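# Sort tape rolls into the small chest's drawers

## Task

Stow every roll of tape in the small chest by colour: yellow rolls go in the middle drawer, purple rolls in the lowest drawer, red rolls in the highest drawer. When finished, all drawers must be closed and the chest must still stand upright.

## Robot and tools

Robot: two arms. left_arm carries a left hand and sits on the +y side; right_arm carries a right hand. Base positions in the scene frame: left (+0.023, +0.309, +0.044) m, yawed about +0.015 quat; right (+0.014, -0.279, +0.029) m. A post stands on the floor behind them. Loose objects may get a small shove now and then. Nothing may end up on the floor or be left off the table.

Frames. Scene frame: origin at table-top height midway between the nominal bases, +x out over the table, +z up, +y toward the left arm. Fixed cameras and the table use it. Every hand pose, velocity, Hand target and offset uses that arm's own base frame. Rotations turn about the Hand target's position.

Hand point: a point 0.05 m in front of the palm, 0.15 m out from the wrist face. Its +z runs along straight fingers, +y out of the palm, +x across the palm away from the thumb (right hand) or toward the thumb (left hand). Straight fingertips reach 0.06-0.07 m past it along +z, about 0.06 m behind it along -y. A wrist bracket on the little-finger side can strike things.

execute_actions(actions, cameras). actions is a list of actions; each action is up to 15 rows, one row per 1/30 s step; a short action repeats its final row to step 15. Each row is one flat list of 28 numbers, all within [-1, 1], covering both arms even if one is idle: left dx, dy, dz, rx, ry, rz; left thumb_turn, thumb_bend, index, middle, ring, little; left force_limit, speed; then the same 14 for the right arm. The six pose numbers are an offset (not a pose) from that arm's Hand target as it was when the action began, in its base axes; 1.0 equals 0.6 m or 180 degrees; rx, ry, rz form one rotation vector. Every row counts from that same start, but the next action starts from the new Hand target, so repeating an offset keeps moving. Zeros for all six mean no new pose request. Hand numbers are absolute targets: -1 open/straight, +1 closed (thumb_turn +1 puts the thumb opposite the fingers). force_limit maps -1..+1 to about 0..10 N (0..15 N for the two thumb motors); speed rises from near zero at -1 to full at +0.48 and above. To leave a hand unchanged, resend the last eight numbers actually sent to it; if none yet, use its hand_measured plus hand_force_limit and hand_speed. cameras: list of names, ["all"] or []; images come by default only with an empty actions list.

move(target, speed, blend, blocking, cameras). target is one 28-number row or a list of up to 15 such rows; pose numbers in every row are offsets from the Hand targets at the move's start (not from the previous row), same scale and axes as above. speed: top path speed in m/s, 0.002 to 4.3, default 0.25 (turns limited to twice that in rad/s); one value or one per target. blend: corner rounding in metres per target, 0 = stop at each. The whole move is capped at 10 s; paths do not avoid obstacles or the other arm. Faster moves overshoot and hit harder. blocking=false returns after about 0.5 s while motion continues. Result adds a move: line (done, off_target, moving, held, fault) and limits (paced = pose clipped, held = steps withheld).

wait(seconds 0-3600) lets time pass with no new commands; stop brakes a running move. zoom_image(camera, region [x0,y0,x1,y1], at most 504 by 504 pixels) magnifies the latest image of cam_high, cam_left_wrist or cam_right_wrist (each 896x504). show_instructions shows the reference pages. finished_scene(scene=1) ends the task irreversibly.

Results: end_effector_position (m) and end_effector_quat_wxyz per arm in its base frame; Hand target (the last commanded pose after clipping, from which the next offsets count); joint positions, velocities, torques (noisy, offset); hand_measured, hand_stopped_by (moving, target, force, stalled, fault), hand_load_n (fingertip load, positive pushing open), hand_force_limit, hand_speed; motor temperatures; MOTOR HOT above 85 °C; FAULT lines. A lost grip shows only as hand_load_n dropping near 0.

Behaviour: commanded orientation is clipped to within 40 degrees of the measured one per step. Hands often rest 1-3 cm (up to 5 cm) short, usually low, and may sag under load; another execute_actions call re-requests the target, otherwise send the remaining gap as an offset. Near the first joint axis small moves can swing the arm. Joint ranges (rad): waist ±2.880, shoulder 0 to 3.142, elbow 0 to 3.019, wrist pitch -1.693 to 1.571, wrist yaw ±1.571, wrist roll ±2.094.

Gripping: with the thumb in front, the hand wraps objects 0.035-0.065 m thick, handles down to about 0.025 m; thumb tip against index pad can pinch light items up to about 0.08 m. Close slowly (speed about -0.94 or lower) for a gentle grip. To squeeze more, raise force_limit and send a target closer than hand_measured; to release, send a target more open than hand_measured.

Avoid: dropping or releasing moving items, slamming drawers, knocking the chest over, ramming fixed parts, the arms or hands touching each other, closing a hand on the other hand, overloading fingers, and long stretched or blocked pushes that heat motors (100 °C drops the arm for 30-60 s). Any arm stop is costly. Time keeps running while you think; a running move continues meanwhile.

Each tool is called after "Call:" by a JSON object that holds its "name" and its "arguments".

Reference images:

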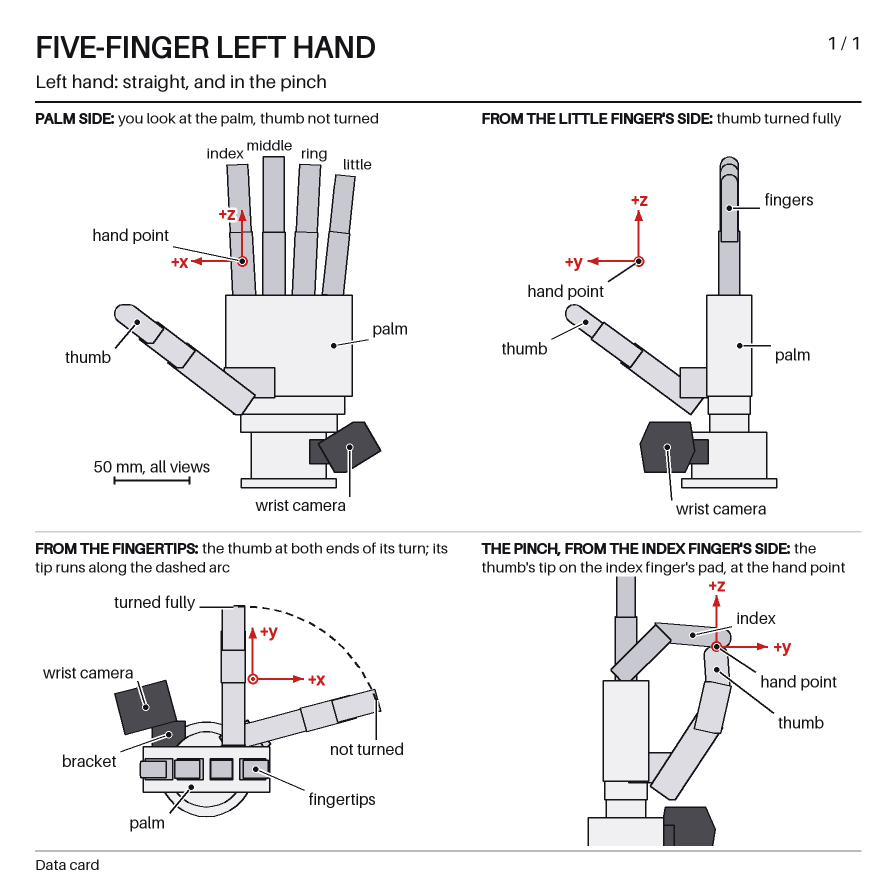

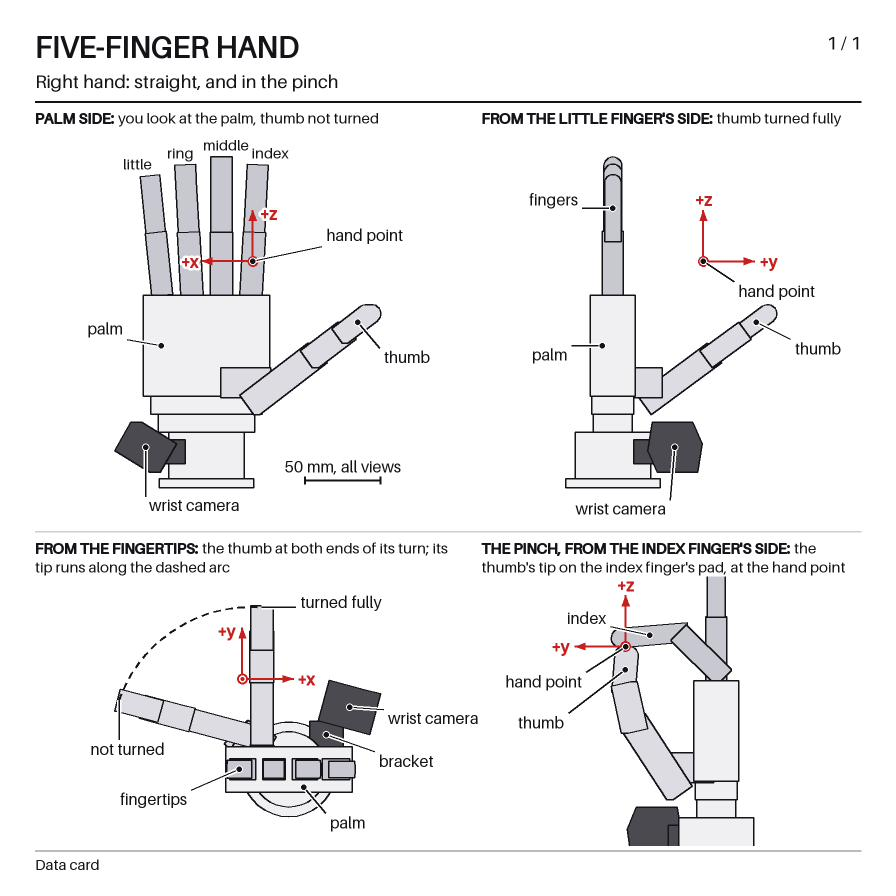

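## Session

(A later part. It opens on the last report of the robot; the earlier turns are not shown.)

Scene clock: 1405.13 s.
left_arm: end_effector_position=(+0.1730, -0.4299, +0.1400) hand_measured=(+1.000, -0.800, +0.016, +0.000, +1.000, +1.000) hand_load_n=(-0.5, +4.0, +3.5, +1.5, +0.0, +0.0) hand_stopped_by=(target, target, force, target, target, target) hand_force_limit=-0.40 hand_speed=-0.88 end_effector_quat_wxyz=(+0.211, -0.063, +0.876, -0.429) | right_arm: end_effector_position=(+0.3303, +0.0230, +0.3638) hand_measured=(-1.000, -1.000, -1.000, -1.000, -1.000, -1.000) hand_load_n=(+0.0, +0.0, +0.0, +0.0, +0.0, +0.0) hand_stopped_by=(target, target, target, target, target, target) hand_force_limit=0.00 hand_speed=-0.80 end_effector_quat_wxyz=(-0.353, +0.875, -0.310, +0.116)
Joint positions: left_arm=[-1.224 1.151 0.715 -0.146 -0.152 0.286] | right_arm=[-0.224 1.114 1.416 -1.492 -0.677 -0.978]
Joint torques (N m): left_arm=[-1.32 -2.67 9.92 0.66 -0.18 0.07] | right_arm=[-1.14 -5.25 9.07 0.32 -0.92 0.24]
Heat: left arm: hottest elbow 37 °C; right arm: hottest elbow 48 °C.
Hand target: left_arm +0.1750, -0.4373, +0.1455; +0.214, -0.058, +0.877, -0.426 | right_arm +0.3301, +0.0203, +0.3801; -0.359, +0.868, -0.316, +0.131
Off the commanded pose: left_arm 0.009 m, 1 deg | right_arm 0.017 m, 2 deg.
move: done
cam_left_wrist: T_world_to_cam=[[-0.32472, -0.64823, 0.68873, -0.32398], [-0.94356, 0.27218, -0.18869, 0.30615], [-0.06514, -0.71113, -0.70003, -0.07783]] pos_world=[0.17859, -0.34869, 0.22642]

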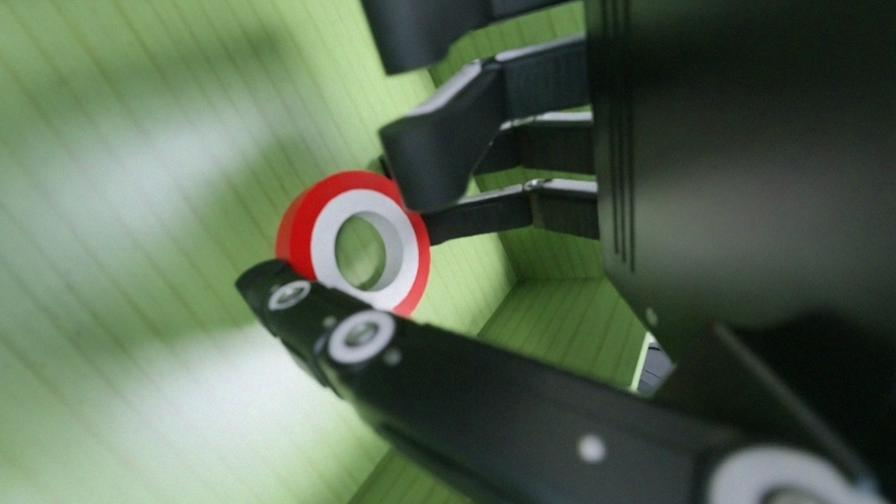

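Call:
{"name": "execute_actions", "arguments": {"actions": [[[0,0,0,0,0,0,1,-1,0.2,0,1,1,-0.4,-0.9,0,0,0,0,0,0,-1,-1,-1,-1,-1,-1,0,-0.8]]], "cameras": ["cam_left_wrist"]}}

Call:
{"name": "execute_actions", "arguments": {"actions": [[[0,0,0,0,0,0,1,-1,-0.2,-0.1,1,1,-0.4,-0.9,0,0,0,0,0,0,-1,-1,-1,-1,-1,-1,0,-0.8]]], "cameras": ["cam_left_wrist"]}}

Scene clock: 1416.13 s.
left_arm: end_effector_position=(+0.1730, -0.4300, +0.1387) hand_measured=(+1.000, -1.000, +0.016, +0.000, +1.000, +1.000) hand_load_n=(+0.0, +0.0, +0.5, +0.0, +0.0, +0.0) hand_stopped_by=(target, target, force, target, target, target) hand_force_limit=-0.40 hand_speed=-0.90 end_effector_quat_wxyz=(+0.211, -0.062, +0.877, -0.428) | right_arm: end_effector_position=(+0.3303, +0.0230, +0.3638) hand_measured=(-1.000, -1.000, -1.000, -1.000, -1.000, -1.000) hand_load_n=(-0.5, +0.0, +0.0, +0.0, +0.0, +0.0) hand_stopped_by=(target, target, target, target, target, target) hand_force_limit=0.00 hand_speed=-0.80 end_effector_quat_wxyz=(-0.353, +0.875, -0.310, +0.116)
Joint positions: left_arm=[-1.224 1.154 0.715 -0.146 -0.152 0.286] | right_arm=[-0.224 1.114 1.416 -1.492 -0.677 -0.978]
Joint torques (N m): left_arm=[-1.32 -2.96 9.87 0.65 -0.19 0.07] | right_arm=[-1.26 -5.3 9.26 0.39 -0.97 0.2]
Heat: left arm: hottest elbow 38 °C; right arm: hottest elbow 48 °C.
Hand target: left_arm +0.1750, -0.4373, +0.1455; +0.214, -0.058, +0.877, -0.426 | right_arm +0.3301, +0.0203, +0.3801; -0.359, +0.868, -0.316, +0.131
Off the commanded pose: left_arm 0.010 m, 1 deg | right_arm 0.017 m, 2 deg.
cam_left_wrist: T_world_to_cam=[[-0.32399, -0.65017, 0.68725, -0.32387], [-0.94376, 0.27275, -0.18688, 0.30595], [-0.06595, -0.70915, -0.70197, -0.07754]] pos_world=[0.1787, -0.349, 0.22532]

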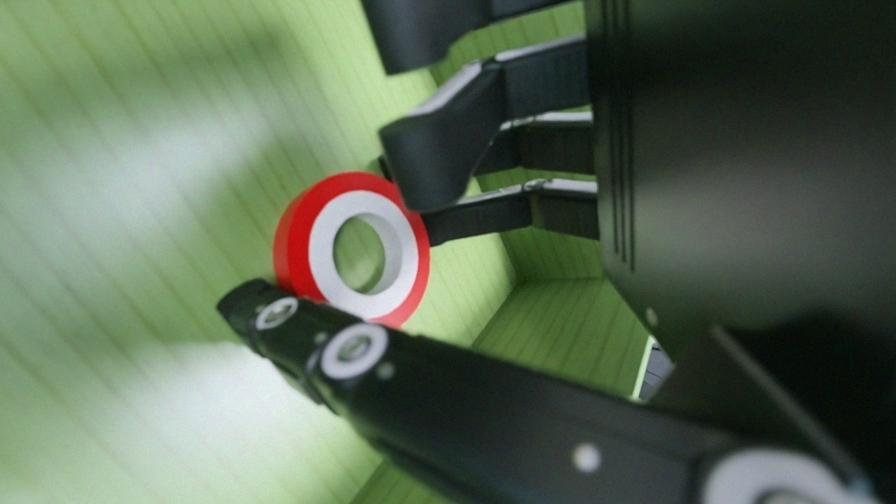

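Scene clock: 1417.27 s.
left_arm: end_effector_position=(+0.1737, -0.4300, +0.1393) hand_measured=(+1.000, -1.000, -0.200, -0.100, +1.000, +1.000) hand_load_n=(+0.0, +0.0, -3.5, +0.0, +0.0, +0.0) hand_stopped_by=(target, target, target, target, target, target) hand_force_limit=-0.40 hand_speed=-0.90 end_effector_quat_wxyz=(+0.212, -0.063, +0.877, -0.427) | right_arm: end_effector_position=(+0.3303, +0.0230, +0.3638) hand_measured=(-1.000, -1.000, -1.000, -1.000, -1.000, -1.000) hand_load_n=(+0.0, -0.5, +0.5, +0.0, +0.0, +0.0) hand_stopped_by=(target, target, target, target, target, target) hand_force_limit=0.00 hand_speed=-0.80 end_effector_quat_wxyz=(-0.353, +0.875, -0.310, +0.116)
Joint positions: left_arm=[-1.224 1.154 0.717 -0.147 -0.155 0.286] | right_arm=[-0.224 1.114 1.416 -1.492 -0.677 -0.978]
Joint torques (N m): left_arm=[-1.38 -2.96 9.77 0.72 -0.09 0.07] | right_arm=[-0.26 -5.19 9.32 0.5 -0.92 0.17]
Heat: left arm: hottest elbow 38 °C; right arm: hottest elbow 48 °C.
Hand target: left_arm +0.1750, -0.4373, +0.1455; +0.214, -0.058, +0.877, -0.426 | right_arm +0.3301, +0.0203, +0.3801; -0.359, +0.868, -0.316, +0.131
Off the commanded pose: left_arm 0.010 m, 1 deg | right_arm 0.017 m, 2 deg.
cam_left_wrist: T_world_to_cam=[[-0.32341, -0.65144, 0.68632, -0.32452], [-0.94416, 0.2704, -0.18825, 0.3059], [-0.06295, -0.70888, -0.70252, -0.07742]] pos_world=[0.17899, -0.349, 0.22592]

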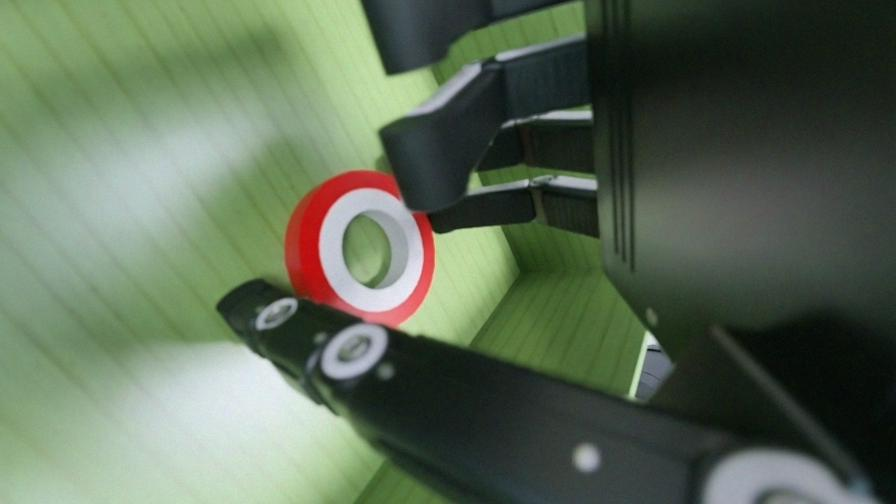

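Call:
{"name": "move", "arguments": {"target": [0,0,0.06,0,0,0,1,-1,-0.2,-0.1,1,1,-0.4,-0.9,0,0,0,0,0,0,-1,-1,-1,-1,-1,-1,0,-0.8], "speed": 0.05, "cameras": ["cam_left_wrist"]}}

Scene clock: 1424.00 s.
left_arm: end_effector_position=(+0.1719, -0.4231, +0.1512) hand_measured=(+1.000, -1.000, -0.200, -0.100, +1.000, +1.000) hand_load_n=(+0.0, +0.0, +0.0, +0.0, +0.0, +0.0) hand_stopped_by=(target, target, target, target, target, target) hand_force_limit=-0.40 hand_speed=-0.90 end_effector_quat_wxyz=(+0.206, -0.062, +0.889, -0.404) | right_arm: end_effector_position=(+0.3303, +0.0230, +0.3638) hand_measured=(-1.000, -1.000, -1.000, -1.000, -1.000, -1.000) hand_load_n=(+0.0, +0.0, +0.0, +0.0, -0.5, +0.0) hand_stopped_by=(target, target, target, target, target, target) hand_force_limit=0.00 hand_speed=-0.80 end_effector_quat_wxyz=(-0.353, +0.875, -0.310, +0.116)
Joint positions: left_arm=[-1.222 1.139 0.767 -0.267 -0.155 0.286] | right_arm=[-0.224 1.114 1.416 -1.492 -0.677 -0.978]
Joint torques (N m): left_arm=[-1.32 -4.89 11.33 0.96 -0.1 0.06] | right_arm=[-1.55 -5.25 9.57 0.27 -0.94 0.21]
Heat: left arm: hottest elbow 38 °C; right arm: hottest elbow 48 °C.
Hand target: left_arm +0.1750, -0.4373, +0.1815; +0.214, -0.058, +0.877, -0.426 | right_arm +0.3301, +0.0203, +0.3801; -0.359, +0.868, -0.316, +0.131
Off the commanded pose: left_arm 0.034 m, 3 deg | right_arm 0.017 m, 2 deg.
move: off_target (left_arm)
cam_left_wrist: T_world_to_cam=[[-0.3101, -0.68585, 0.65836, -0.34154], [-0.94773, 0.27772, -0.15708, 0.30364], [-0.07511, -0.67266, -0.73613, -0.0417]] pos_world=[0.17873, -0.34662, 0.24186]

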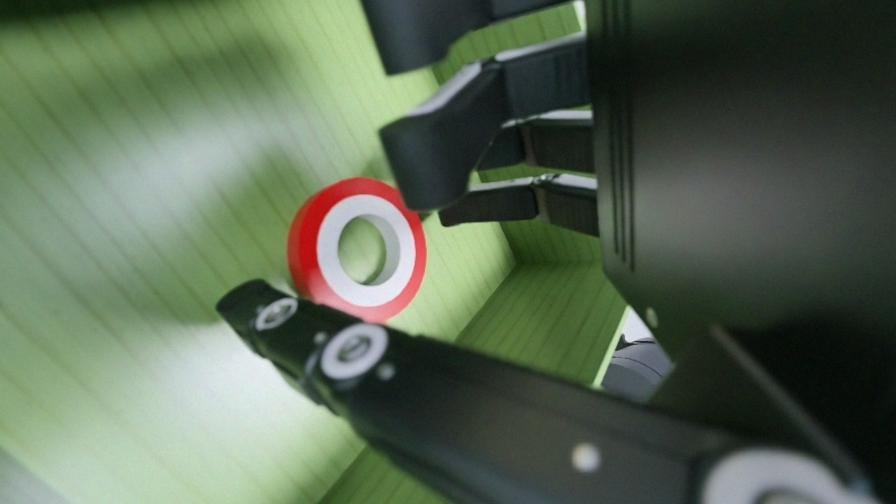

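Call:
{"name": "move", "arguments": {"target": [0,0,0.27,0,0,0,1,-1,-0.2,-0.1,1,1,-0.4,-0.9,0,0,0,0,0,0,-1,-1,-1,-1,-1,-1,0,-0.8], "speed": 0.15, "cameras": ["cam_high","cam_left_wrist"]}}

Scene clock: 1429.83 s.
left_arm: end_effector_position=(+0.1749, -0.4312, +0.3192) hand_measured=(+1.000, -1.000, -0.200, -0.100, +1.000, +1.000) hand_load_n=(+0.0, +0.0, +0.0, +0.0, +0.0, +0.0) hand_stopped_by=(target, target, target, target, target, target) hand_force_limit=-0.40 hand_speed=-0.90 end_effector_quat_wxyz=(+0.208, -0.063, +0.886, -0.411) | right_arm: end_effector_position=(+0.3303, +0.0230, +0.3638) hand_measured=(-1.000, -1.000, -1.000, -1.000, -1.000, -1.000) hand_load_n=(-0.5, -0.5, +0.0, +0.0, +0.0, +0.0) hand_stopped_by=(target, target, target, target, target, target) hand_force_limit=0.00 hand_speed=-0.80 end_effector_quat_wxyz=(-0.353, +0.875, -0.310, +0.116)
Joint positions: left_arm=[-1.222 1.086 1.171 -0.707 -0.155 0.286] | right_arm=[-0.224 1.114 1.416 -1.492 -0.677 -0.978]
Joint torques (N m): left_arm=[-1.32 -3.66 11.64 0.98 -0.09 0.07] | right_arm=[-1.44 -5.83 9.06 0.49 -0.94 0.24]
Heat: left arm: hottest elbow 39 °C; right arm: hottest elbow 48 °C.
Hand target: left_arm +0.1750, -0.4373, +0.3435; +0.214, -0.058, +0.877, -0.426 | right_arm +0.3301, +0.0203, +0.3801; -0.359, +0.868, -0.316, +0.131
Off the commanded pose: left_arm 0.025 m, 2 deg | right_arm 0.017 m, 2 deg.
move: off_target (left_arm)
cam_left_wrist: T_world_to_cam=[[-0.31355, -0.67627, 0.66659, -0.45461], [-0.94689, 0.27538, -0.16603, 0.33677], [-0.07129, -0.68325, -0.7267, 0.06834]] pos_world=[0.18121, -0.35349, 0.40862]

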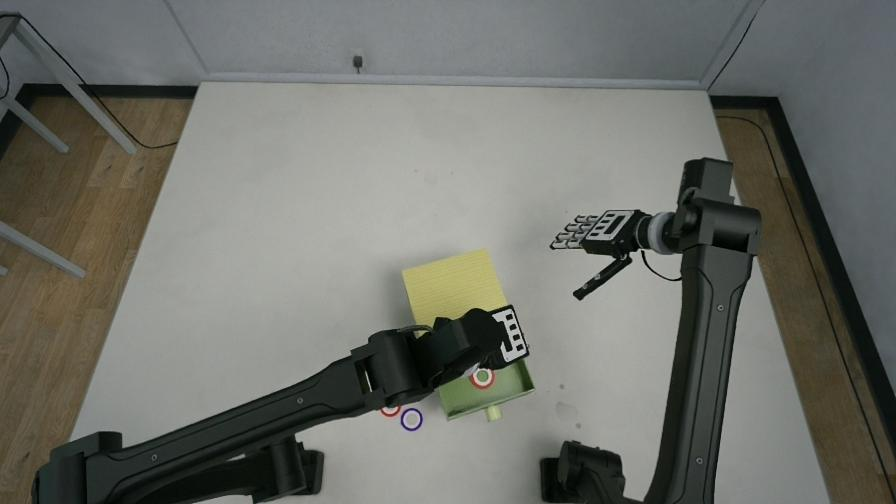

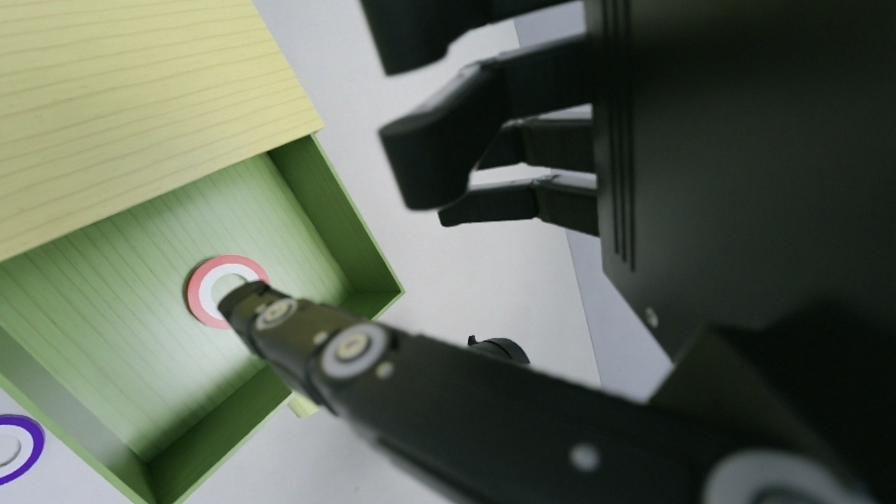

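Call:
{"name": "move", "arguments": {"target": [[-0.0383,0.3788,-0.106,0.0107,0.0037,0.352,1,-0.8,-0.55,-0.55,1,1,-0.4,-0.5,0,0,0,0,0,0,-1,-1,-1,-1,-1,-1,0,-0.8],[-0.0383,0.3788,-0.406,0.0107,0.0037,0.352,1,-0.8,-0.55,-0.55,1,1,-0.4,-0.5,0,0,0,0,0,0,-1,-1,-1,-1,-1,-1,0,-0.8]], "blend": [0.05,0], "speed": 0.2, "cameras": ["cam_high","cam_left_wrist"]}}

Scene clock: 1472.13 s.
left_arm: end_effector_position=(+0.1518, -0.1998, +0.0947) hand_measured=(+1.000, -0.800, -0.550, -0.550, +1.000, +1.000) hand_load_n=(+0.0, +0.0, +0.0, +0.0, +0.0, +0.0) hand_stopped_by=(target, target, target, target, target, target) hand_force_limit=-0.40 hand_speed=-0.50 end_effector_quat_wxyz=(+0.406, -0.510, +0.726, -0.220) | right_arm: end_effector_position=(+0.3303, +0.0230, +0.3638) hand_measured=(-1.000, -1.000, -1.000, -1.000, -1.000, -1.000) hand_load_n=(+0.0, +0.0, -0.5, +0.0, +0.0, +0.0) hand_stopped_by=(target, target, target, target, target, target) hand_force_limit=0.00 hand_speed=-0.80 end_effector_quat_wxyz=(-0.353, +0.875, -0.310, +0.116)
Joint positions: left_arm=[-1.419 0.951 0.568 -1.135 -0.959 -1.045] | right_arm=[-0.224 1.114 1.416 -1.492 -0.677 -0.978]
Joint torques (N m): left_arm=[-0.85 -0.21 7.5 0.75 -0.84 0.02] | right_arm=[-1.38 -5.89 9.02 0.5 -0.87 0.22]
Heat: left arm: hottest elbow 40 °C; right arm: hottest elbow 49 °C.
Hand target: left_arm +0.1520, -0.2100, +0.0999; +0.402, -0.509, +0.724, -0.236 | right_arm +0.3301, +0.0203, +0.3801; -0.359, +0.868, -0.316, +0.131
Off the commanded pose: left_arm 0.011 m, 2 deg | right_arm 0.017 m, 2 deg.
move: off_target (left_arm)
cam_left_wrist: T_world_to_cam=[[0.46768, -0.61618, 0.63372, -0.25918], [-0.66786, -0.71598, -0.2033, -0.02302], [0.579, -0.32816, -0.74637, 0.03585]] pos_world=[0.08508, -0.16442, 0.18632]

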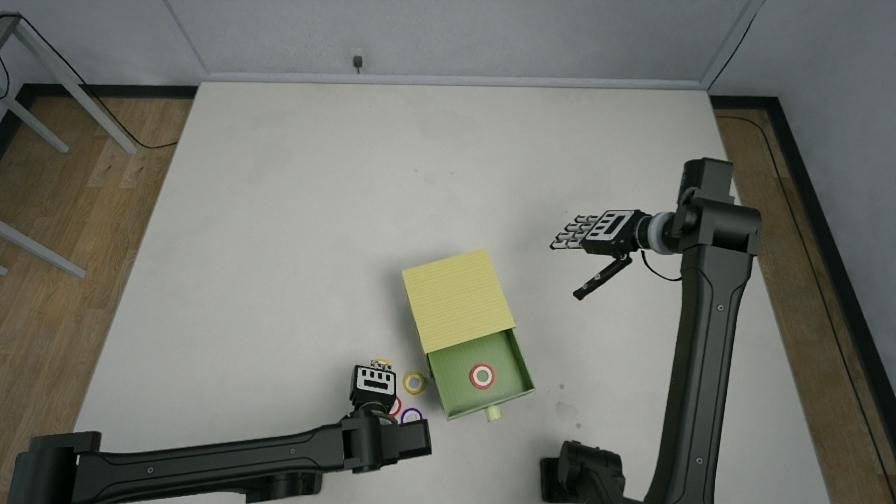

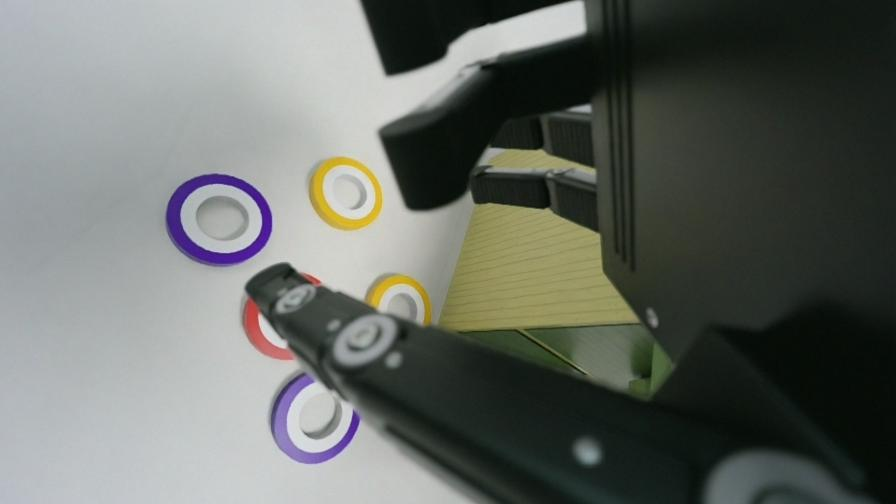

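Call:
{"name": "move", "arguments": {"target": [[-0.012,-0.018,-0.02,0,0,0.0444,1,-0.8,-0.55,-0.5,1,1,-0.4,-0.5,0,0,0,0,0,0,-1,-1,-1,-1,-1,-1,0,-0.8],[-0.012,-0.018,-0.11,0,0,0.0444,1,-0.8,-0.55,-0.5,1,1,-0.4,-0.5,0,0,0,0,0,0,-1,-1,-1,-1,-1,-1,0,-0.8]], "blend": [0.01,0], "speed": 0.08, "cameras": ["cam_left_wrist"]}}

Scene clock: 1507.30 s.
left_arm: end_effector_position=(+0.1477, -0.2126, +0.0323) hand_measured=(+1.000, -0.800, -0.550, -0.500, +1.000, +1.000) hand_load_n=(+0.0, +0.0, +0.0, +0.0, +0.0, +0.0) hand_stopped_by=(target, target, target, target, target, target) hand_force_limit=-0.40 hand_speed=-0.50 end_effector_quat_wxyz=(+0.423, -0.559, +0.686, -0.197) | right_arm: end_effector_position=(+0.3303, +0.0230, +0.3638) hand_measured=(-1.000, -1.000, -1.000, -1.000, -1.000, -1.000) hand_load_n=(+0.0, +0.0, +0.0, +0.0, +0.0, +0.0) hand_stopped_by=(target, target, target, target, target, target) hand_force_limit=0.00 hand_speed=-0.80 end_effector_quat_wxyz=(-0.353, +0.875, -0.310, +0.116)
Joint positions: left_arm=[-1.449 1.229 0.551 -1.075 -0.959 -1.341] | right_arm=[-0.224 1.114 1.416 -1.492 -0.677 -0.978]
Joint torques (N m): left_arm=[-1.32 -2.02 5.81 0.31 -0.48 -0.09] | right_arm=[-0.26 -5.19 9.07 0.43 -0.92 0.24]
Heat: left arm: hottest elbow 40 °C; right arm: hottest elbow 49 °C.
Hand target: left_arm +0.1448, -0.2208, +0.0339; +0.417, -0.558, +0.687, -0.207 | right_arm +0.3301, +0.0203, +0.3801; -0.359, +0.868, -0.316, +0.131
Off the commanded pose: left_arm 0.009 m, 1 deg | right_arm 0.017 m, 2 deg.
move: done
cam_left_wrist: T_world_to_cam=[[0.54035, -0.54196, 0.64367, -0.22088], [-0.55993, -0.80259, -0.20572, -0.08188], [0.62809, -0.24925, -0.73714, -0.0033]] pos_world=[0.07558, -0.18624, 0.1229]

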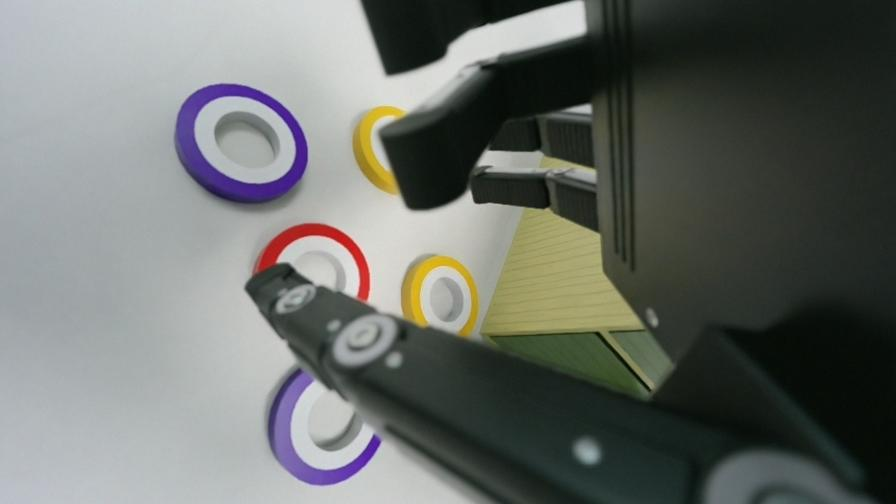

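Call:
{"name": "move", "arguments": {"target": [-0.0043,0.0023,-0.0833,0,0,0,1,-0.8,-0.55,-0.5,1,1,-0.4,-0.5,0,0,0,0,0,0,-1,-1,-1,-1,-1,-1,0,-0.8], "speed": 0.06, "cameras": ["cam_left_wrist"]}}

Scene clock: 1543.60 s.
left_arm: end_effector_position=(+0.1454, -0.2119, -0.0167) hand_measured=(+1.000, -0.800, -0.550, -0.500, +1.000, +1.000) hand_load_n=(+0.0, +0.0, +0.0, +0.0, +0.0, +0.5) hand_stopped_by=(target, target, target, target, target, target) hand_force_limit=-0.40 hand_speed=-0.50 end_effector_quat_wxyz=(+0.422, -0.559, +0.686, -0.198) | right_arm: end_effector_position=(+0.3303, +0.0230, +0.3638) hand_measured=(-1.000, -1.000, -1.000, -1.000, -1.000, -1.000) hand_load_n=(+0.0, +0.0, +0.0, +0.0, +0.0, +0.0) hand_stopped_by=(target, target, target, target, target, target) hand_force_limit=0.00 hand_speed=-0.80 end_effector_quat_wxyz=(-0.353, +0.875, -0.310, +0.116)
Joint positions: left_arm=[-1.459 1.367 0.49 -0.887 -0.957 -1.356] | right_arm=[-0.224 1.114 1.416 -1.492 -0.677 -0.978]
Joint torques (N m): left_arm=[-1.44 -2.55 4.68 0.29 -0.46 -0.11] | right_arm=[-0.85 -4.95 9.11 0.31 -0.91 0.25]
Heat: left arm: hottest elbow 37 °C; right arm: hottest elbow 49 °C.
Hand target: left_arm +0.1422, -0.2194, -0.0160; +0.417, -0.558, +0.687, -0.207 | right_arm +0.3301, +0.0203, +0.3801; -0.359, +0.868, -0.316, +0.131
Off the commanded pose: left_arm 0.008 m, 1 deg | right_arm 0.017 m, 2 deg.
move: done
cam_left_wrist: T_world_to_cam=[[0.53997, -0.54094, 0.64484, -0.18741], [-0.56007, -0.80281, -0.20447, -0.09266], [0.62829, -0.25075, -0.73646, -0.03817]] pos_world=[0.07328, -0.18534, 0.0738]

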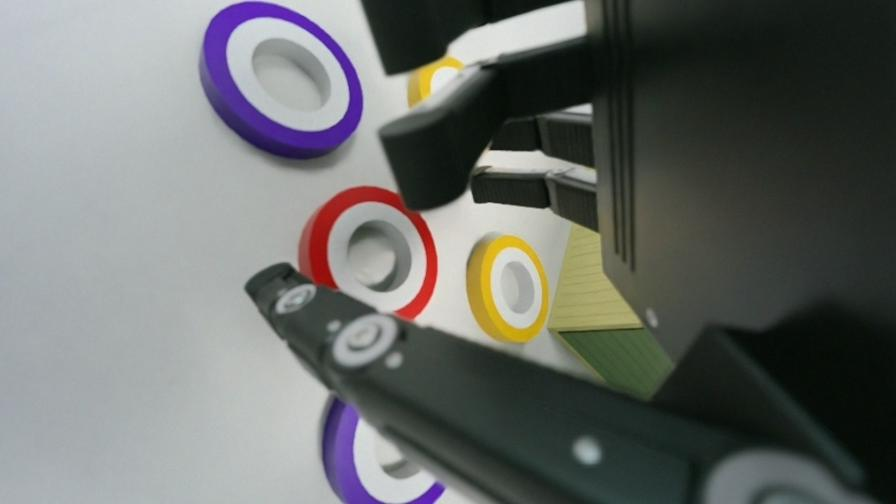

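Call:
{"name": "move", "arguments": {"target": [0,0,-0.0075,0,0,0,1,-0.8,-0.55,-0.5,1,1,-0.4,-0.5,0,0,0,0,0,0,-1,-1,-1,-1,-1,-1,0,-0.8], "speed": 0.06}}

Call:
{"name": "execute_actions", "arguments": {"actions": [[[0,0,0,0,0,0,1,-0.8,0.2,-0.5,1,1,-0.4,-0.88,0,0,0,0,0,0,-1,-1,-1,-1,-1,-1,0,-0.8]]], "cameras": ["cam_left_wrist"]}}

Scene clock: 1559.37 s.
left_arm: end_effector_position=(+0.1454, -0.2126, -0.0207) hand_measured=(+1.000, -0.800, -0.550, -0.500, +1.000, +1.000) hand_load_n=(+0.0, +0.0, +0.0, +0.0, +0.0, +0.0) hand_stopped_by=(target, target, target, target, target, target) hand_force_limit=-0.40 hand_speed=-0.50 end_effector_quat_wxyz=(+0.422, -0.559, +0.685, -0.198) | right_arm: end_effector_position=(+0.3303, +0.0230, +0.3638) hand_measured=(-1.000, -1.000, -1.000, -1.000, -1.000, -1.000) hand_load_n=(+0.0, +0.0, +0.0, +0.0, +0.0, +0.0) hand_stopped_by=(target, target, target, target, target, target) hand_force_limit=0.00 hand_speed=-0.80 end_effector_quat_wxyz=(-0.353, +0.875, -0.310, +0.116)
Joint positions: left_arm=[-1.459 1.381 0.487 -0.868 -0.957 -1.356] | right_arm=[-0.224 1.114 1.416 -1.492 -0.677 -0.978]
Joint torques (N m): left_arm=[-1.44 -2.49 4.52 0.29 -0.46 -0.11] | right_arm=[-1.03 -5.54 9.36 0.29 -0.98 0.24]
Heat: left arm: hottest elbow 36 °C; right arm: hottest elbow 49 °C.
Hand target: left_arm +0.1422, -0.2194, -0.0205; +0.417, -0.558, +0.687, -0.207 | right_arm +0.3301, +0.0203, +0.3801; -0.359, +0.868, -0.316, +0.131
Off the commanded pose: left_arm 0.008 m, 1 deg | right_arm 0.017 m, 2 deg.
move: done

Scene clock: 1561.80 s.
left_arm: end_effector_position=(+0.1462, -0.2128, -0.0199) hand_measured=(+1.000, -0.800, +0.140, -0.500, +1.000, +1.000) hand_load_n=(-2.0, +1.5, +3.0, +0.0, +0.0, +0.0) hand_stopped_by=(target, target, force, target, target, target) hand_force_limit=-0.40 hand_speed=-0.88 end_effector_quat_wxyz=(+0.423, -0.559, +0.685, -0.200) | right_arm: end_effector_position=(+0.3303, +0.0230, +0.3638) hand_measured=(-1.000, -1.000, -1.000, -1.000, -1.000, -1.000) hand_load_n=(+0.0, +0.0, +0.0, +0.0, +0.0, +0.0) hand_stopped_by=(target, target, target, target, target, target) hand_force_limit=0.00 hand_speed=-0.80 end_effector_quat_wxyz=(-0.353, +0.875, -0.310, +0.116)
Joint positions: left_arm=[-1.459 1.379 0.487 -0.868 -0.962 -1.356] | right_arm=[-0.224 1.114 1.416 -1.492 -0.677 -0.978]
Joint torques (N m): left_arm=[-1.49 -2.55 4.52 0.28 -0.29 -0.11] | right_arm=[-1.32 -5.6 9.22 0.36 -0.94 0.21]
Heat: left arm: hottest elbow 36 °C; right arm: hottest elbow 49 °C.
Hand target: left_arm +0.1422, -0.2194, -0.0205; +0.417, -0.558, +0.687, -0.207 | right_arm +0.3301, +0.0203, +0.3801; -0.359, +0.868, -0.316, +0.131
Off the commanded pose: left_arm 0.008 m, 1 deg | right_arm 0.017 m, 2 deg.
cam_left_wrist: T_world_to_cam=[[0.53637, -0.53978, 0.6488, -0.18558], [-0.55979, -0.80284, -0.20515, -0.09364], [0.63162, -0.25316, -0.73278, -0.04218]] pos_world=[0.07377, -0.18603, 0.07029]

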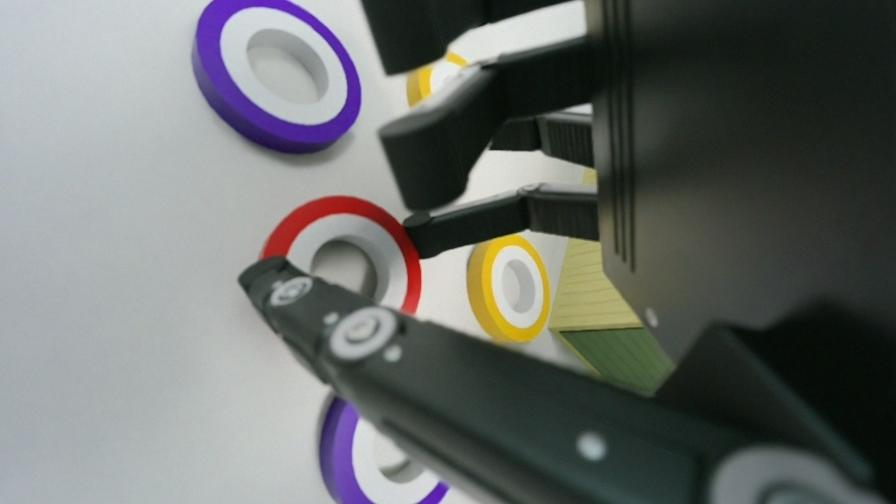

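Call:
{"name": "execute_actions", "arguments": {"actions": [[[0,0,0,0,0,0,1,-0.8,-0.4,-0.5,1,1,-0.4,-0.6,0,0,0,0,0,0,-1,-1,-1,-1,-1,-1,0,-0.8]]], "cameras": ["cam_left_wrist"]}}

Call:
{"name": "move", "arguments": {"target": [-0.013,-0.012,-0.002,0,0,0,1,-0.8,-0.4,-0.5,1,1,-0.4,-0.6,0,0,0,0,0,0,-1,-1,-1,-1,-1,-1,0,-0.8], "speed": 0.06, "cameras": ["cam_left_wrist"]}}

Scene clock: 1574.50 s.
left_arm: end_effector_position=(+0.1432, -0.2133, -0.0203) hand_measured=(+1.000, -0.800, -0.400, -0.500, +1.000, +1.000) hand_load_n=(-1.0, +0.0, +0.0, +0.0, +0.0, -0.5) hand_stopped_by=(target, target, target, target, target, target) hand_force_limit=-0.40 hand_speed=-0.60 end_effector_quat_wxyz=(+0.423, -0.552, +0.690, -0.199) | right_arm: end_effector_position=(+0.3303, +0.0230, +0.3638) hand_measured=(-1.000, -1.000, -1.000, -1.000, -1.000, -1.000) hand_load_n=(+0.0, +0.0, +0.0, +0.0, +0.0, +0.0) hand_stopped_by=(target, target, target, target, target, target) hand_force_limit=0.00 hand_speed=-0.80 end_effector_quat_wxyz=(-0.353, +0.875, -0.310, +0.116)
Joint positions: left_arm=[-1.471 1.381 0.487 -0.871 -0.96 -1.35] | right_arm=[-0.224 1.114 1.416 -1.492 -0.677 -0.978]
Joint torques (N m): left_arm=[-1.26 -2.55 4.53 0.29 -0.34 -0.11] | right_arm=[-1.49 -5.71 9.36 0.51 -0.9 0.22]
Heat: left arm: hottest elbow 35 °C; right arm: hottest elbow 49 °C.
Hand target: left_arm +0.1422, -0.2194, -0.0205; +0.417, -0.558, +0.687, -0.207 | right_arm +0.3301, +0.0203, +0.3801; -0.359, +0.868, -0.316, +0.131
Off the commanded pose: left_arm 0.006 m, 1 deg | right_arm 0.017 m, 2 deg.
cam_left_wrist: T_world_to_cam=[[0.53004, -0.55407, 0.64193, -0.18607], [-0.57281, -0.79213, -0.21074, -0.09173], [0.62526, -0.256, -0.73723, -0.04045]] pos_world=[0.07137, -0.18612, 0.07029]

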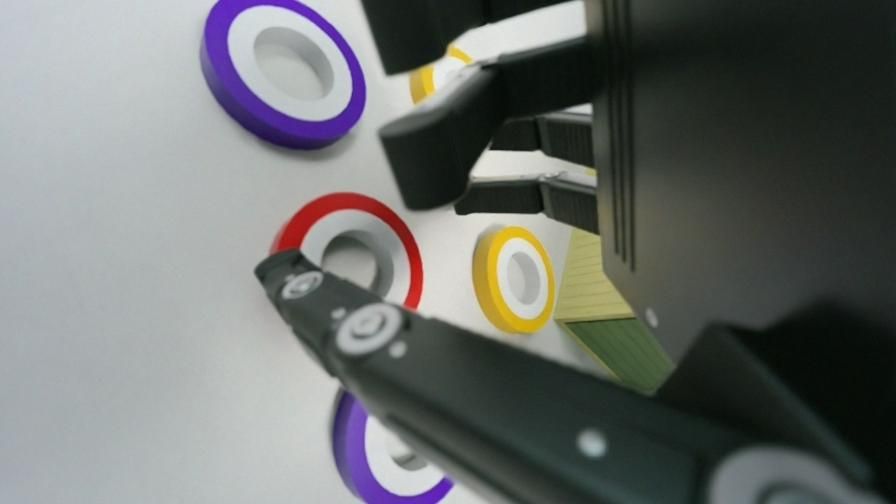

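Scene clock: 1575.47 s.
left_arm: end_effector_position=(+0.1397, -0.2136, -0.0213) hand_measured=(+1.000, -0.800, -0.400, -0.500, +1.000, +1.000) hand_load_n=(-2.0, -2.0, +0.0, +0.0, +0.0, +0.0) hand_stopped_by=(target, target, target, target, target, target) hand_force_limit=-0.40 hand_speed=-0.60 end_effector_quat_wxyz=(+0.428, -0.551, +0.689, -0.198) | right_arm: end_effector_position=(+0.3303, +0.0230, +0.3638) hand_measured=(-1.000, -1.000, -1.000, -1.000, -1.000, -1.000) hand_load_n=(-0.5, -0.5, +0.0, +0.0, +0.0, +0.0) hand_stopped_by=(target, target, target, target, target, target) hand_force_limit=0.00 hand_speed=-0.80 end_effector_quat_wxyz=(-0.353, +0.875, -0.310, +0.116)
Joint positions: left_arm=[-1.489 1.401 0.496 -0.9 -0.962 -1.392] | right_arm=[-0.224 1.114 1.416 -1.492 -0.677 -0.978]
Joint torques (N m): left_arm=[-1.61 -1.85 5.56 -0.44 -0.13 -0.23] | right_arm=[-1.14 -5.07 9.44 0.34 -0.96 0.14]
Heat: left arm: hottest elbow 35 °C; right arm: hottest elbow 49 °C.
Hand target: left_arm +0.1344, -0.2266, -0.0217; +0.417, -0.558, +0.687, -0.207 | right_arm +0.3301, +0.0203, +0.3801; -0.359, +0.868, -0.316, +0.131
Off the commanded pose: left_arm 0.014 m, 2 deg | right_arm 0.017 m, 2 deg.
move: off_target (left_arm)
cam_left_wrist: T_world_to_cam=[[0.52868, -0.55588, 0.64148, -0.18406], [-0.56796, -0.79329, -0.21934, -0.09534], [0.63081, -0.24837, -0.73511, -0.03821]] pos_world=[0.06726, -0.18744, 0.06907]

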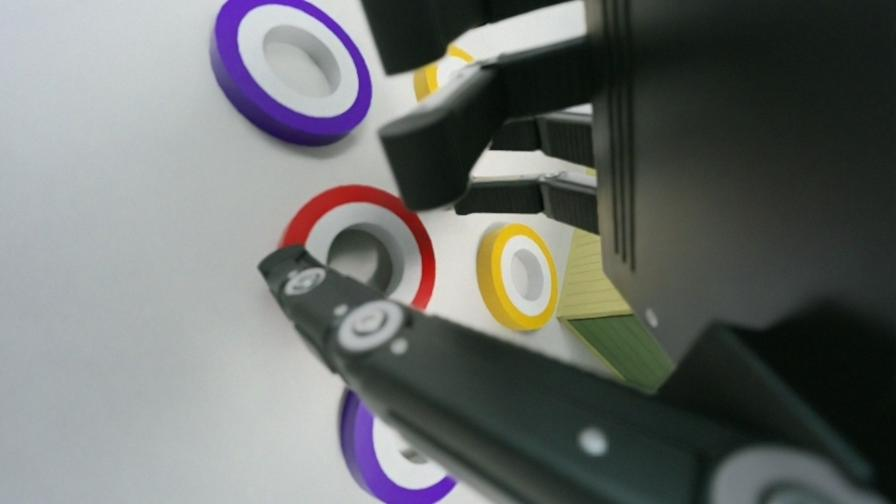

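Call:
{"name": "move", "arguments": {"target": [0,0.01,0.07,0,0,0,1,-0.8,-0.5,-0.5,1,1,-0.4,-0.6,0,0,0,0,0,0,-1,-1,-1,-1,-1,-1,0,-0.8], "speed": 0.08, "cameras": ["cam_left_wrist"]}}

Scene clock: 1582.67 s.
left_arm: end_effector_position=(+0.1375, -0.2054, +0.0098) hand_measured=(+1.000, -0.800, -0.500, -0.500, +1.000, +1.000) hand_load_n=(+0.0, +0.0, +0.0, +0.0, +0.0, +0.0) hand_stopped_by=(target, target, target, target, target, target) hand_force_limit=-0.40 hand_speed=-0.60 end_effector_quat_wxyz=(+0.425, -0.557, +0.687, -0.194) | right_arm: end_effector_position=(+0.3303, +0.0230, +0.3638) hand_measured=(-1.000, -1.000, -1.000, -1.000, -1.000, -1.000) hand_load_n=(+0.0, +0.0, +0.0, +0.0, +0.0, +0.0) hand_stopped_by=(target, target, target, target, target, target) hand_force_limit=0.00 hand_speed=-0.80 end_effector_quat_wxyz=(-0.353, +0.875, -0.310, +0.116)
Joint positions: left_arm=[-1.489 1.286 0.514 -1.046 -0.951 -1.409] | right_arm=[-0.224 1.114 1.416 -1.492 -0.677 -0.978]
Joint torques (N m): left_arm=[-1.44 -2.9 7.17 -0.84 -0.42 -0.12] | right_arm=[-0.79 -5.13 9.21 0.25 -0.9 0.24]
Heat: left arm: hottest elbow 35 °C; right arm: hottest elbow 49 °C.
Hand target: left_arm +0.1344, -0.2206, +0.0203; +0.417, -0.558, +0.687, -0.207 | right_arm +0.3301, +0.0203, +0.3801; -0.359, +0.868, -0.316, +0.131
Off the commanded pose: left_arm 0.019 m, 2 deg | right_arm 0.017 m, 2 deg.
move: off_target (left_arm)
cam_left_wrist: T_world_to_cam=[[0.54039, -0.54807, 0.63843, -0.19813], [-0.56011, -0.80053, -0.21312, -0.08593], [0.62789, -0.24243, -0.73958, -0.01026]] pos_world=[0.06538, -0.17987, 0.10059]

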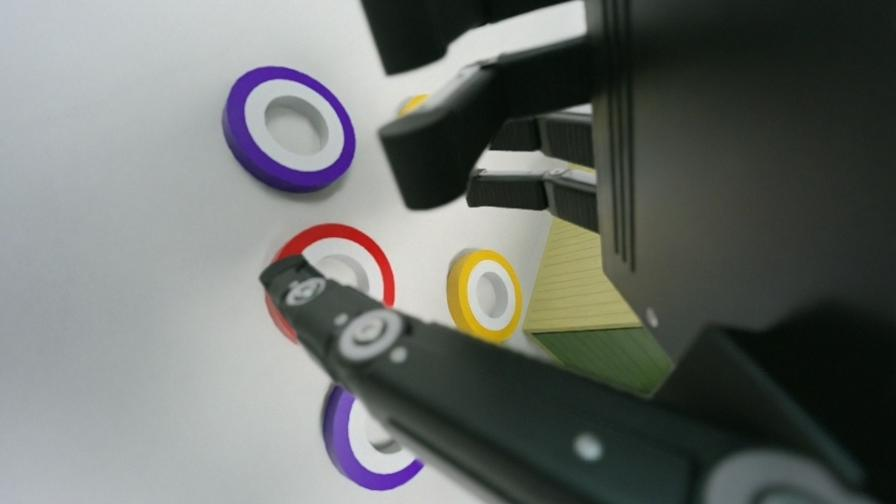

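Call:
{"name": "move", "arguments": {"target": [[-0.0283,0.0038,0,0,0,0,1,-0.8,-0.5,-0.5,1,1,-0.4,-0.6,0,0,0,0,0,0,-1,-1,-1,-1,-1,-1,0,-0.8],[-0.0283,0.0038,-0.04,0,0,0,1,-0.8,-0.5,-0.5,1,1,-0.4,-0.6,0,0,0,0,0,0,-1,-1,-1,-1,-1,-1,0,-0.8]], "speed": 0.08, "cameras": ["cam_left_wrist"]}}

Scene clock: 1615.47 s.
left_arm: end_effector_position=(+0.1184, -0.2130, -0.0042) hand_measured=(+1.000, -0.800, -0.500, -0.500, +1.000, +1.000) hand_load_n=(+0.0, +0.0, +0.0, +0.0, +0.0, +0.0) hand_stopped_by=(target, target, target, target, target, target) hand_force_limit=-0.40 hand_speed=-0.60 end_effector_quat_wxyz=(+0.421, -0.555, +0.689, -0.200) | right_arm: end_effector_position=(+0.3303, +0.0230, +0.3638) hand_measured=(-1.000, -1.000, -1.000, -1.000, -1.000, -1.000) hand_load_n=(+0.0, +0.0, +0.0, +0.0, +0.0, +0.0) hand_stopped_by=(target, target, target, target, target, target) hand_force_limit=0.00 hand_speed=-0.80 end_effector_quat_wxyz=(-0.353, +0.875, -0.310, +0.116)
Joint positions: left_arm=[-1.572 1.358 0.52 -1.063 -0.931 -1.525] | right_arm=[-0.224 1.114 1.416 -1.492 -0.677 -0.978]
Joint torques (N m): left_arm=[-1.32 -2.49 4.7 0.08 -0.46 -0.1] | right_arm=[-0.73 -5.83 9.32 0.27 -0.94 0.15]
Heat: left arm: hottest elbow 36 °C; right arm: hottest elbow 49 °C.
Hand target: left_arm +0.1175, -0.2183, -0.0037; +0.417, -0.558, +0.687, -0.207 | right_arm +0.3301, +0.0203, +0.3801; -0.359, +0.868, -0.316, +0.131
Off the commanded pose: left_arm 0.005 m, 1 deg | right_arm 0.017 m, 2 deg.
move: done
cam_left_wrist: T_world_to_cam=[[0.53358, -0.54687, 0.64516, -0.18203], [-0.56904, -0.79648, -0.2045, -0.10368], [0.62569, -0.258, -0.73617, -0.0135]] pos_world=[0.04658, -0.18561, 0.0863]

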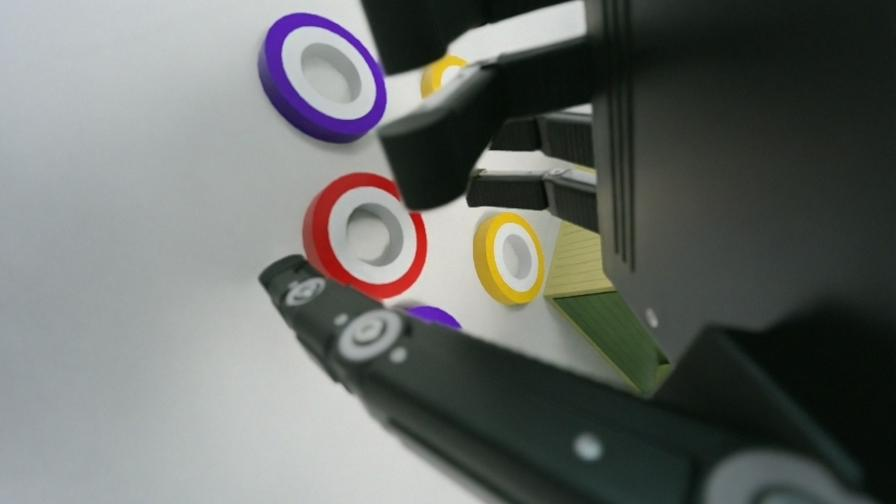

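Call:
{"name": "move", "arguments": {"target": [-0.001,0.005,-0.0285,0,0,0,1,-0.8,-0.5,-0.5,1,1,-0.4,-0.6,0,0,0,0,0,0,-1,-1,-1,-1,-1,-1,0,-0.8], "speed": 0.06}}

Call:
{"name": "execute_actions", "arguments": {"actions": [[[0,0,0,0,0,0,1,-0.8,0.2,-0.5,1,1,-0.4,-0.88,0,0,0,0,0,0,-1,-1,-1,-1,-1,-1,0,-0.8]]], "cameras": ["cam_left_wrist"]}}

Scene clock: 1631.30 s.
left_arm: end_effector_position=(+0.1184, -0.2095, -0.0211) hand_measured=(+1.000, -0.800, -0.500, -0.500, +1.000, +1.000) hand_load_n=(+0.5, +0.0, +0.0, +0.0, +0.0, +0.0) hand_stopped_by=(target, target, target, target, target, target) hand_force_limit=-0.40 hand_speed=-0.60 end_effector_quat_wxyz=(+0.422, -0.556, +0.688, -0.200) | right_arm: end_effector_position=(+0.3303, +0.0230, +0.3638) hand_measured=(-1.000, -1.000, -1.000, -1.000, -1.000, -1.000) hand_load_n=(-0.5, +0.0, -0.5, +0.0, +0.0, +0.0) hand_stopped_by=(target, target, target, target, target, target) hand_force_limit=0.00 hand_speed=-0.80 end_effector_quat_wxyz=(-0.353, +0.875, -0.310, +0.116)
Joint positions: left_arm=[-1.572 1.404 0.496 -0.996 -0.931 -1.528] | right_arm=[-0.224 1.114 1.416 -1.492 -0.677 -0.978]
Joint torques (N m): left_arm=[-1.44 -2.61 4.33 0.06 -0.42 -0.11] | right_arm=[-1.2 -5.77 9.31 0.29 -0.95 0.18]
Heat: left arm: hottest elbow 35 °C; right arm: hottest elbow 50 °C.
Hand target: left_arm +0.1169, -0.2153, -0.0208; +0.417, -0.558, +0.687, -0.207 | right_arm +0.3301, +0.0203, +0.3801; -0.359, +0.868, -0.316, +0.131
Off the commanded pose: left_arm 0.006 m, 1 deg | right_arm 0.017 m, 2 deg.
move: done

Scene clock: 1633.60 s.
left_arm: end_effector_position=(+0.1194, -0.2093, -0.0209) hand_measured=(+1.000, -0.800, +0.090, -0.500, +1.000, +1.000) hand_load_n=(-1.0, +1.5, +2.5, +0.0, +0.5, +0.0) hand_stopped_by=(target, target, force, target, target, target) hand_force_limit=-0.40 hand_speed=-0.88 end_effector_quat_wxyz=(+0.423, -0.557, +0.687, -0.200) | right_arm: end_effector_position=(+0.3303, +0.0230, +0.3638) hand_measured=(-1.000, -1.000, -1.000, -1.000, -1.000, -1.000) hand_load_n=(+0.0, +0.0, +0.0, +0.0, +0.0, +0.0) hand_stopped_by=(target, target, target, target, target, target) hand_force_limit=0.00 hand_speed=-0.80 end_effector_quat_wxyz=(-0.353, +0.875, -0.310, +0.116)
Joint positions: left_arm=[-1.569 1.404 0.496 -0.996 -0.933 -1.53] | right_arm=[-0.224 1.114 1.416 -1.492 -0.677 -0.978]
Joint torques (N m): left_arm=[-1.44 -2.61 4.33 0.09 -0.39 -0.1] | right_arm=[-0.67 -4.89 9.22 0.49 -0.9 0.16]
Motor temperatures (°C): left_arm=[21 26 34 24 22 23] | right_arm=[24 25 50 24 24 23]
Heat: left arm: hottest elbow 34 °C; right arm: hottest elbow 50 °C.
Hand target: left_arm +0.1169, -0.2153, -0.0208; +0.417, -0.558, +0.687, -0.207 | right_arm +0.3301, +0.0203, +0.3801; -0.359, +0.868, -0.316, +0.131
Off the commanded pose: left_arm 0.006 m, 1 deg | right_arm 0.017 m, 2 deg.
cam_left_wrist: T_world_to_cam=[[0.53485, -0.54375, 0.64674, -0.16919], [-0.56442, -0.79952, -0.20542, -0.10481], [0.62877, -0.25516, -0.73453, -0.02519]] pos_world=[0.04717, -0.18222, 0.06939]

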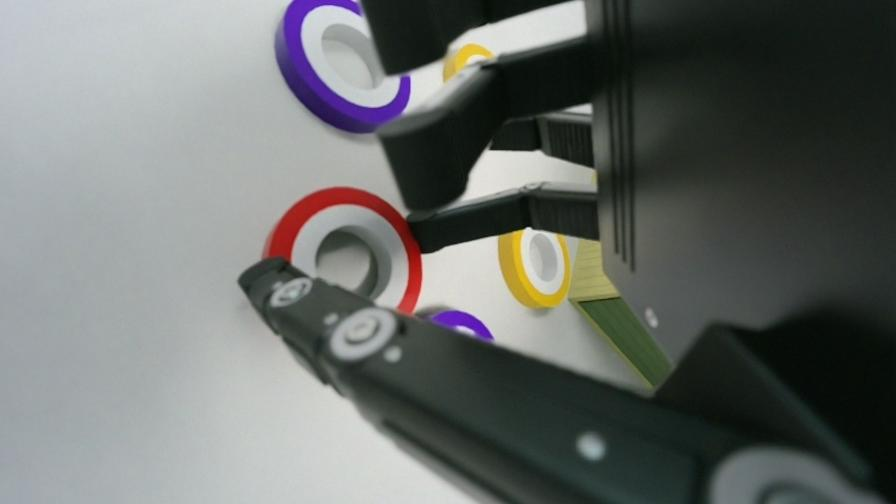

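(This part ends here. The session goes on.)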